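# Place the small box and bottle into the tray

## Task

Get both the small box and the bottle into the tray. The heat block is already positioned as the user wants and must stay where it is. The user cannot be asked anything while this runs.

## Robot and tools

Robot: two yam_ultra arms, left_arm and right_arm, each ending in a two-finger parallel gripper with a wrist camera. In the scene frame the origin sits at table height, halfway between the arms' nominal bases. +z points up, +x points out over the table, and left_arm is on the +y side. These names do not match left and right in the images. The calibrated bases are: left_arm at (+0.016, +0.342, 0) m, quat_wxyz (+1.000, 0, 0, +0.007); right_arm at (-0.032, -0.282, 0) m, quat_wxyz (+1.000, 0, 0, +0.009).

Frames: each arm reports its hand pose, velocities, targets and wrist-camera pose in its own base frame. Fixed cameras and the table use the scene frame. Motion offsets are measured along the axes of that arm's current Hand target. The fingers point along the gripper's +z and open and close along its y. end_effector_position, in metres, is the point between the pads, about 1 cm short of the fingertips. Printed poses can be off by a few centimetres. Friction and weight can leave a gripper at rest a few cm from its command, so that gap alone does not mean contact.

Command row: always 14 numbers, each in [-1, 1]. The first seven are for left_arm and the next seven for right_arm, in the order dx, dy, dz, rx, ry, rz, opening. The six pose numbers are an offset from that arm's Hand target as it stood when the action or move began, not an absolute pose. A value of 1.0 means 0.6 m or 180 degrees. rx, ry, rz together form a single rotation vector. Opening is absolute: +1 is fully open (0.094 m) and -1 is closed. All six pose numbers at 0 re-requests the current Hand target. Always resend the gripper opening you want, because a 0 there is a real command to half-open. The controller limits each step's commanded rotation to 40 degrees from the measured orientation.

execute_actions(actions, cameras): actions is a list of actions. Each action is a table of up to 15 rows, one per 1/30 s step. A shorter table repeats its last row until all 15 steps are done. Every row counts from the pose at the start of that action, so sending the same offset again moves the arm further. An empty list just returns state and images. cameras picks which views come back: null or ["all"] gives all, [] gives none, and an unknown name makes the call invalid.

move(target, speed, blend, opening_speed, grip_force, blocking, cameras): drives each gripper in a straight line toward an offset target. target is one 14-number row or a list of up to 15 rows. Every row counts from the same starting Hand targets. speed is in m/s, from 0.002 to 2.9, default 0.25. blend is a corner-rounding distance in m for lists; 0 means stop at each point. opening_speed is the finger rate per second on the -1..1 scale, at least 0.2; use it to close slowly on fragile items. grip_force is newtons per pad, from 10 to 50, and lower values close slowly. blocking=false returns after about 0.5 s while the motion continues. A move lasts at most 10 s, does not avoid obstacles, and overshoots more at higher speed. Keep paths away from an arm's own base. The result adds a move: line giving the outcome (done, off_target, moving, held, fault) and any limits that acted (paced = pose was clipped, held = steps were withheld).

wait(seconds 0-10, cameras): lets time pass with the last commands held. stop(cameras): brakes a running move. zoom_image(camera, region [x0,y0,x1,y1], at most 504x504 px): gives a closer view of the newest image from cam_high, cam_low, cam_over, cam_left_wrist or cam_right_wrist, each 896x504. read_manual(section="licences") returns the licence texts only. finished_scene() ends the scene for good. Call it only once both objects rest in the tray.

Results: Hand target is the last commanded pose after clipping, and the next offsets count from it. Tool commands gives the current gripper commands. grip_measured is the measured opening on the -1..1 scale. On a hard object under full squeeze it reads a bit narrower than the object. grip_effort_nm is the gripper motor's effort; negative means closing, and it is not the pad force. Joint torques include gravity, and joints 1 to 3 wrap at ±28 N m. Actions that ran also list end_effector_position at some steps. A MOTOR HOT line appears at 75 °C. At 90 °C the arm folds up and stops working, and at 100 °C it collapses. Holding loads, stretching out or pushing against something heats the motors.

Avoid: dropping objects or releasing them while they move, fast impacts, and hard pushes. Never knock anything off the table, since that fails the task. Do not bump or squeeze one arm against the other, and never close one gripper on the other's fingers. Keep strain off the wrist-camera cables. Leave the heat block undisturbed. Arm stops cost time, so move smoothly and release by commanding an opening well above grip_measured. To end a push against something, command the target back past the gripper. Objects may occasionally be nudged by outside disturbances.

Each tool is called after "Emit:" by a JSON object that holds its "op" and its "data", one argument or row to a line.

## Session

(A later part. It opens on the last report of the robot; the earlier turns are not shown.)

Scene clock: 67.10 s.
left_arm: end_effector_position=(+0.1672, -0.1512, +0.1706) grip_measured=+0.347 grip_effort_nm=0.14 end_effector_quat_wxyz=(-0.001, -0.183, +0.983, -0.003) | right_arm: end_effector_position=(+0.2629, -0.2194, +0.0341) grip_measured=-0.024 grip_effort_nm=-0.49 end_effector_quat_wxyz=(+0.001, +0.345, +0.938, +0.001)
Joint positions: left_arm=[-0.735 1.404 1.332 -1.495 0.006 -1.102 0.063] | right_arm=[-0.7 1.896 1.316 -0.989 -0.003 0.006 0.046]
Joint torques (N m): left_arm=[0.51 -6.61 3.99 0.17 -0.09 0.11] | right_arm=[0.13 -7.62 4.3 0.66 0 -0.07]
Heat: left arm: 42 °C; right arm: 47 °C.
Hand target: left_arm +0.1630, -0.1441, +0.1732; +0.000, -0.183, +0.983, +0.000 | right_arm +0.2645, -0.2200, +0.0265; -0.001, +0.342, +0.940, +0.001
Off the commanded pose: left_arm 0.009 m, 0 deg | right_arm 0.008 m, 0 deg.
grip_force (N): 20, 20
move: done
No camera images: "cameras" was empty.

Emit:
{"op": "move", "data": {
  "target": [0,0,0,0,0,0,0.35,0,0,0.007,0,0,0,-0.3],
  "speed": 0.03,
  "cameras": ["cam_right_wrist"]
}}

Scene clock: 68.17 s.
left_arm: end_effector_position=(+0.1672, -0.1512, +0.1706) grip_measured=+0.347 grip_effort_nm=0.14 end_effector_quat_wxyz=(-0.001, -0.183, +0.983, -0.003) | right_arm: end_effector_position=(+0.2628, -0.2193, +0.0306) grip_measured=-0.024 grip_effort_nm=-0.49 end_effector_quat_wxyz=(+0.000, +0.345, +0.938, +0.001)
Joint positions: left_arm=[-0.735 1.404 1.332 -1.495 0.006 -1.102 0.063] | right_arm=[-0.7 1.903 1.31 -0.98 -0.003 0.006 0.046]
Joint torques (N m): left_arm=[0.66 -6.64 4.03 0.2 0.01 0.08] | right_arm=[0.13 -7.75 3.95 0.73 0.01 -0.07]
Heat: left arm: 42 °C; right arm: 47 °C.
Hand target: left_arm +0.1630, -0.1441, +0.1732; +0.000, -0.183, +0.983, +0.000 | right_arm +0.2646, -0.2200, +0.0224; -0.001, +0.342, +0.940, +0.001
Off the commanded pose: left_arm 0.009 m, 0 deg | right_arm 0.009 m, 0 deg.
grip_force (N): 20, 20
move: done
Images, in order (width x height): cam_right_wrist 896x504.

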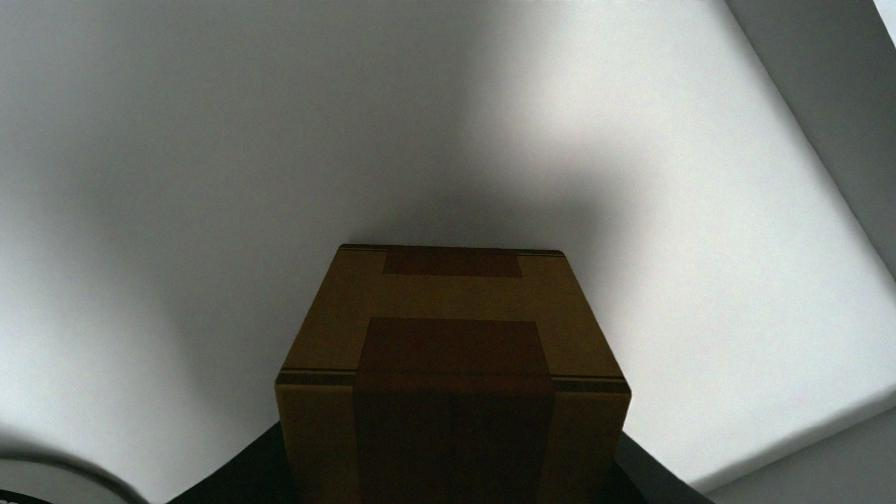

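One more step to confirm contact.

Emit:
{"op": "move", "data": {
  "target": [0,0,0,0,0,0,0.35,0,0,0.007,0,0,0,-0.3],
  "speed": 0.03,
  "cameras": []
}}

Scene clock: 68.97 s.
left_arm: end_effector_position=(+0.1672, -0.1512, +0.1706) grip_measured=+0.347 grip_effort_nm=0.14 end_effector_quat_wxyz=(-0.001, -0.183, +0.983, -0.003) | right_arm: end_effector_position=(+0.2628, -0.2193, +0.0302) grip_measured=-0.024 grip_effort_nm=-0.49 end_effector_quat_wxyz=(+0.000, +0.345, +0.938, +0.001)
Joint positions: left_arm=[-0.735 1.404 1.332 -1.495 0.006 -1.102 0.063] | right_arm=[-0.7 1.903 1.309 -0.977 -0.003 0.006 0.046]
Joint velocities: left_arm=[within noise] | right_arm=[0.002 -0.046 0.007 -0.022 -0.037 -0.007 0]
Joint torques (N m): left_arm=[0.4 -6.74 4.1 0.19 -0.05 0.11] | right_arm=[0.16 -7.3 3.36 0.89 0 -0.07]
Heat: left arm: 42 °C; right arm: 47 °C.
Hand target: left_arm +0.1630, -0.1441, +0.1732; +0.000, -0.183, +0.983, +0.000 | right_arm +0.2646, -0.2200, +0.0181; -0.001, +0.342, +0.940, +0.001
Off the commanded pose: left_arm 0.009 m, 0 deg | right_arm 0.012 m, 0 deg.
grip_force (N): 20, 20
move: off_target (right_arm)
No camera images: "cameras" was empty.

Contact. Relax, open, and rise.

Emit:
{"op": "move", "data": {
  "target": [
    [0,0,0,0,0,0,0.35,0,0,-0.009,0,0,0,-0.3],
    [0,0,0,0,0,0,0.35,0,0,-0.009,0,0,0,0.4],
    [0,0,0,0,0,0,0.35,0,0,-0.27,0,0,0,0.4]
  ],
  "speed": 0.13,
  "opening_speed": 0.8
}}

Scene clock: 72.97 s.
left_arm: end_effector_position=(+0.1672, -0.1512, +0.1706) grip_measured=+0.347 grip_effort_nm=0.14 end_effector_quat_wxyz=(-0.001, -0.183, +0.983, -0.003) | right_arm: end_effector_position=(+0.2637, -0.2201, +0.1705) grip_measured=+0.398 grip_effort_nm=0.10 end_effector_quat_wxyz=(-0.007, +0.345, +0.939, +0.004)
Joint positions: left_arm=[-0.735 1.404 1.332 -1.495 0.006 -1.102 0.063] | right_arm=[-0.7 1.882 1.846 -1.551 -0.003 0.005 0.066]
Joint torques (N m): left_arm=[0.65 -6.6 4.34 0.19 -0.03 0.08] | right_arm=[0.09 -10.37 6.42 0.27 0 -0.08]
Heat: left arm: 42 °C; right arm: 47 °C.
Hand target: left_arm +0.1630, -0.1441, +0.1732; +0.000, -0.183, +0.983, +0.000 | right_arm +0.2647, -0.2203, +0.1800; -0.001, +0.342, +0.940, +0.001
Off the commanded pose: left_arm 0.009 m, 0 deg | right_arm 0.010 m, 1 deg.
joint sent to its limit (right arm) — joint 4 (wrist pitch), lower limit. The joint targets still meet the commanded pose.
grip_force (N): 20, 20
move: done

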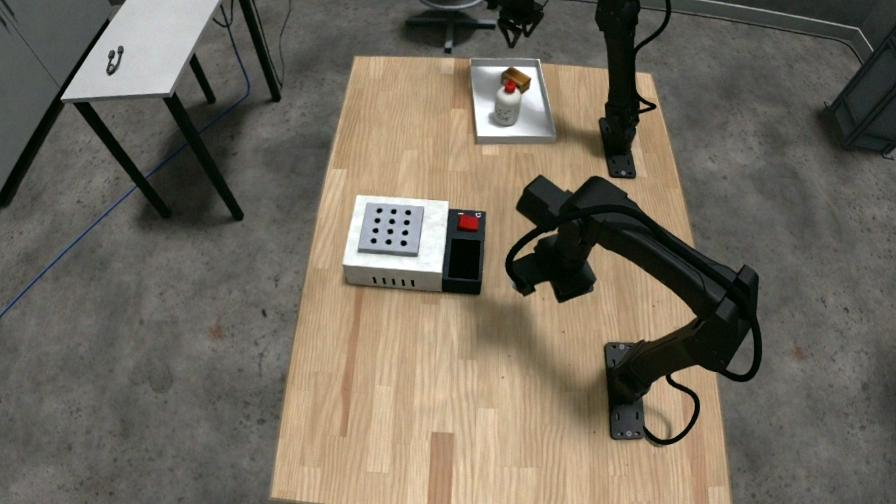

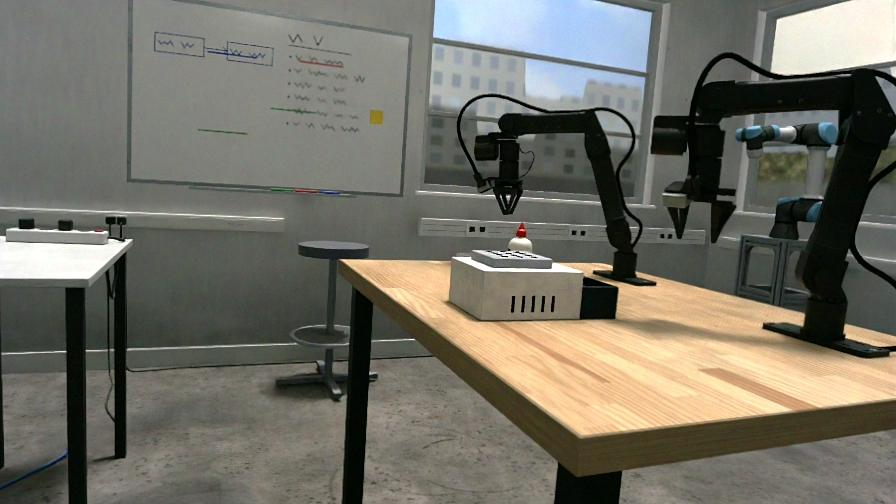

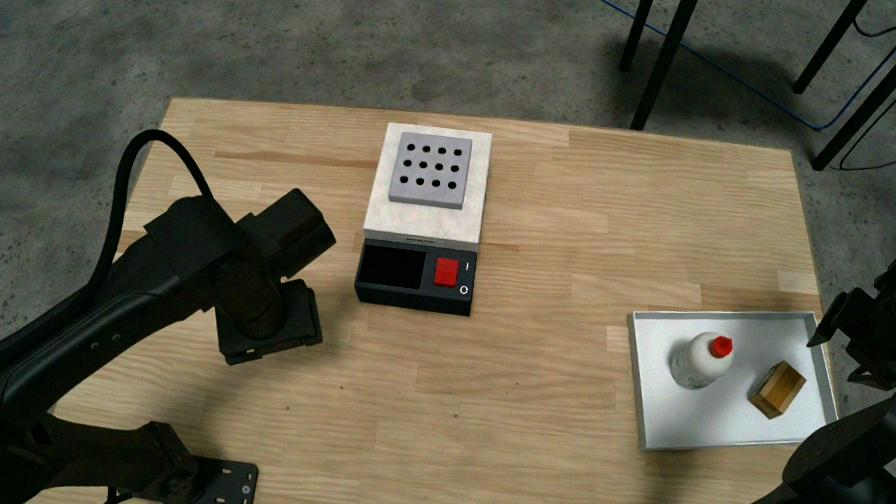

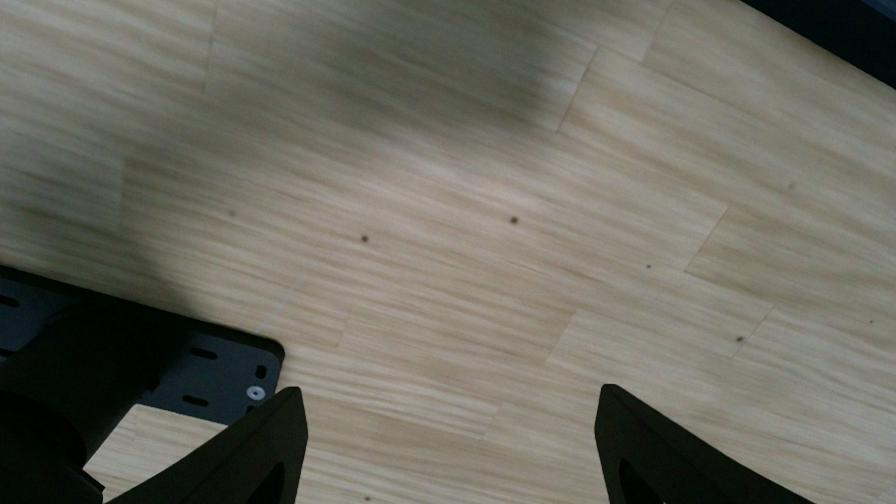

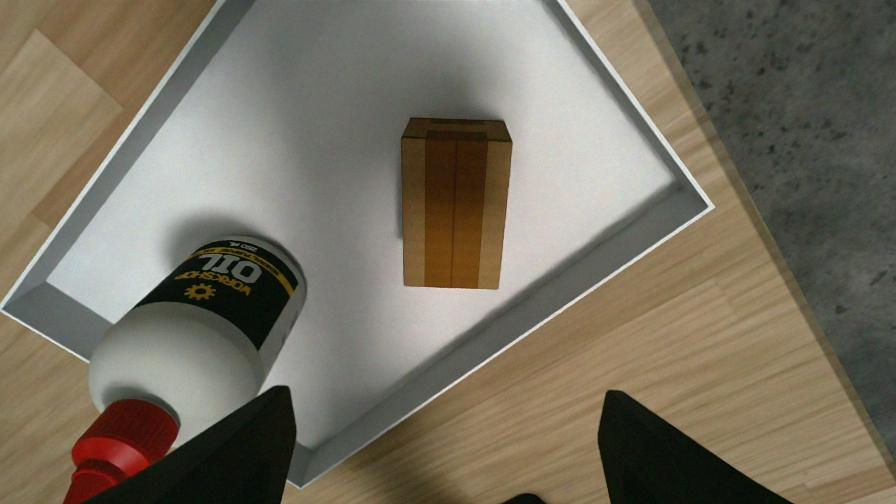

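Both are in the tray, and the heat block hasn't moved.

Emit:
{"op": "finished_scene", "data": {

}}

The scene is finished: the task was done.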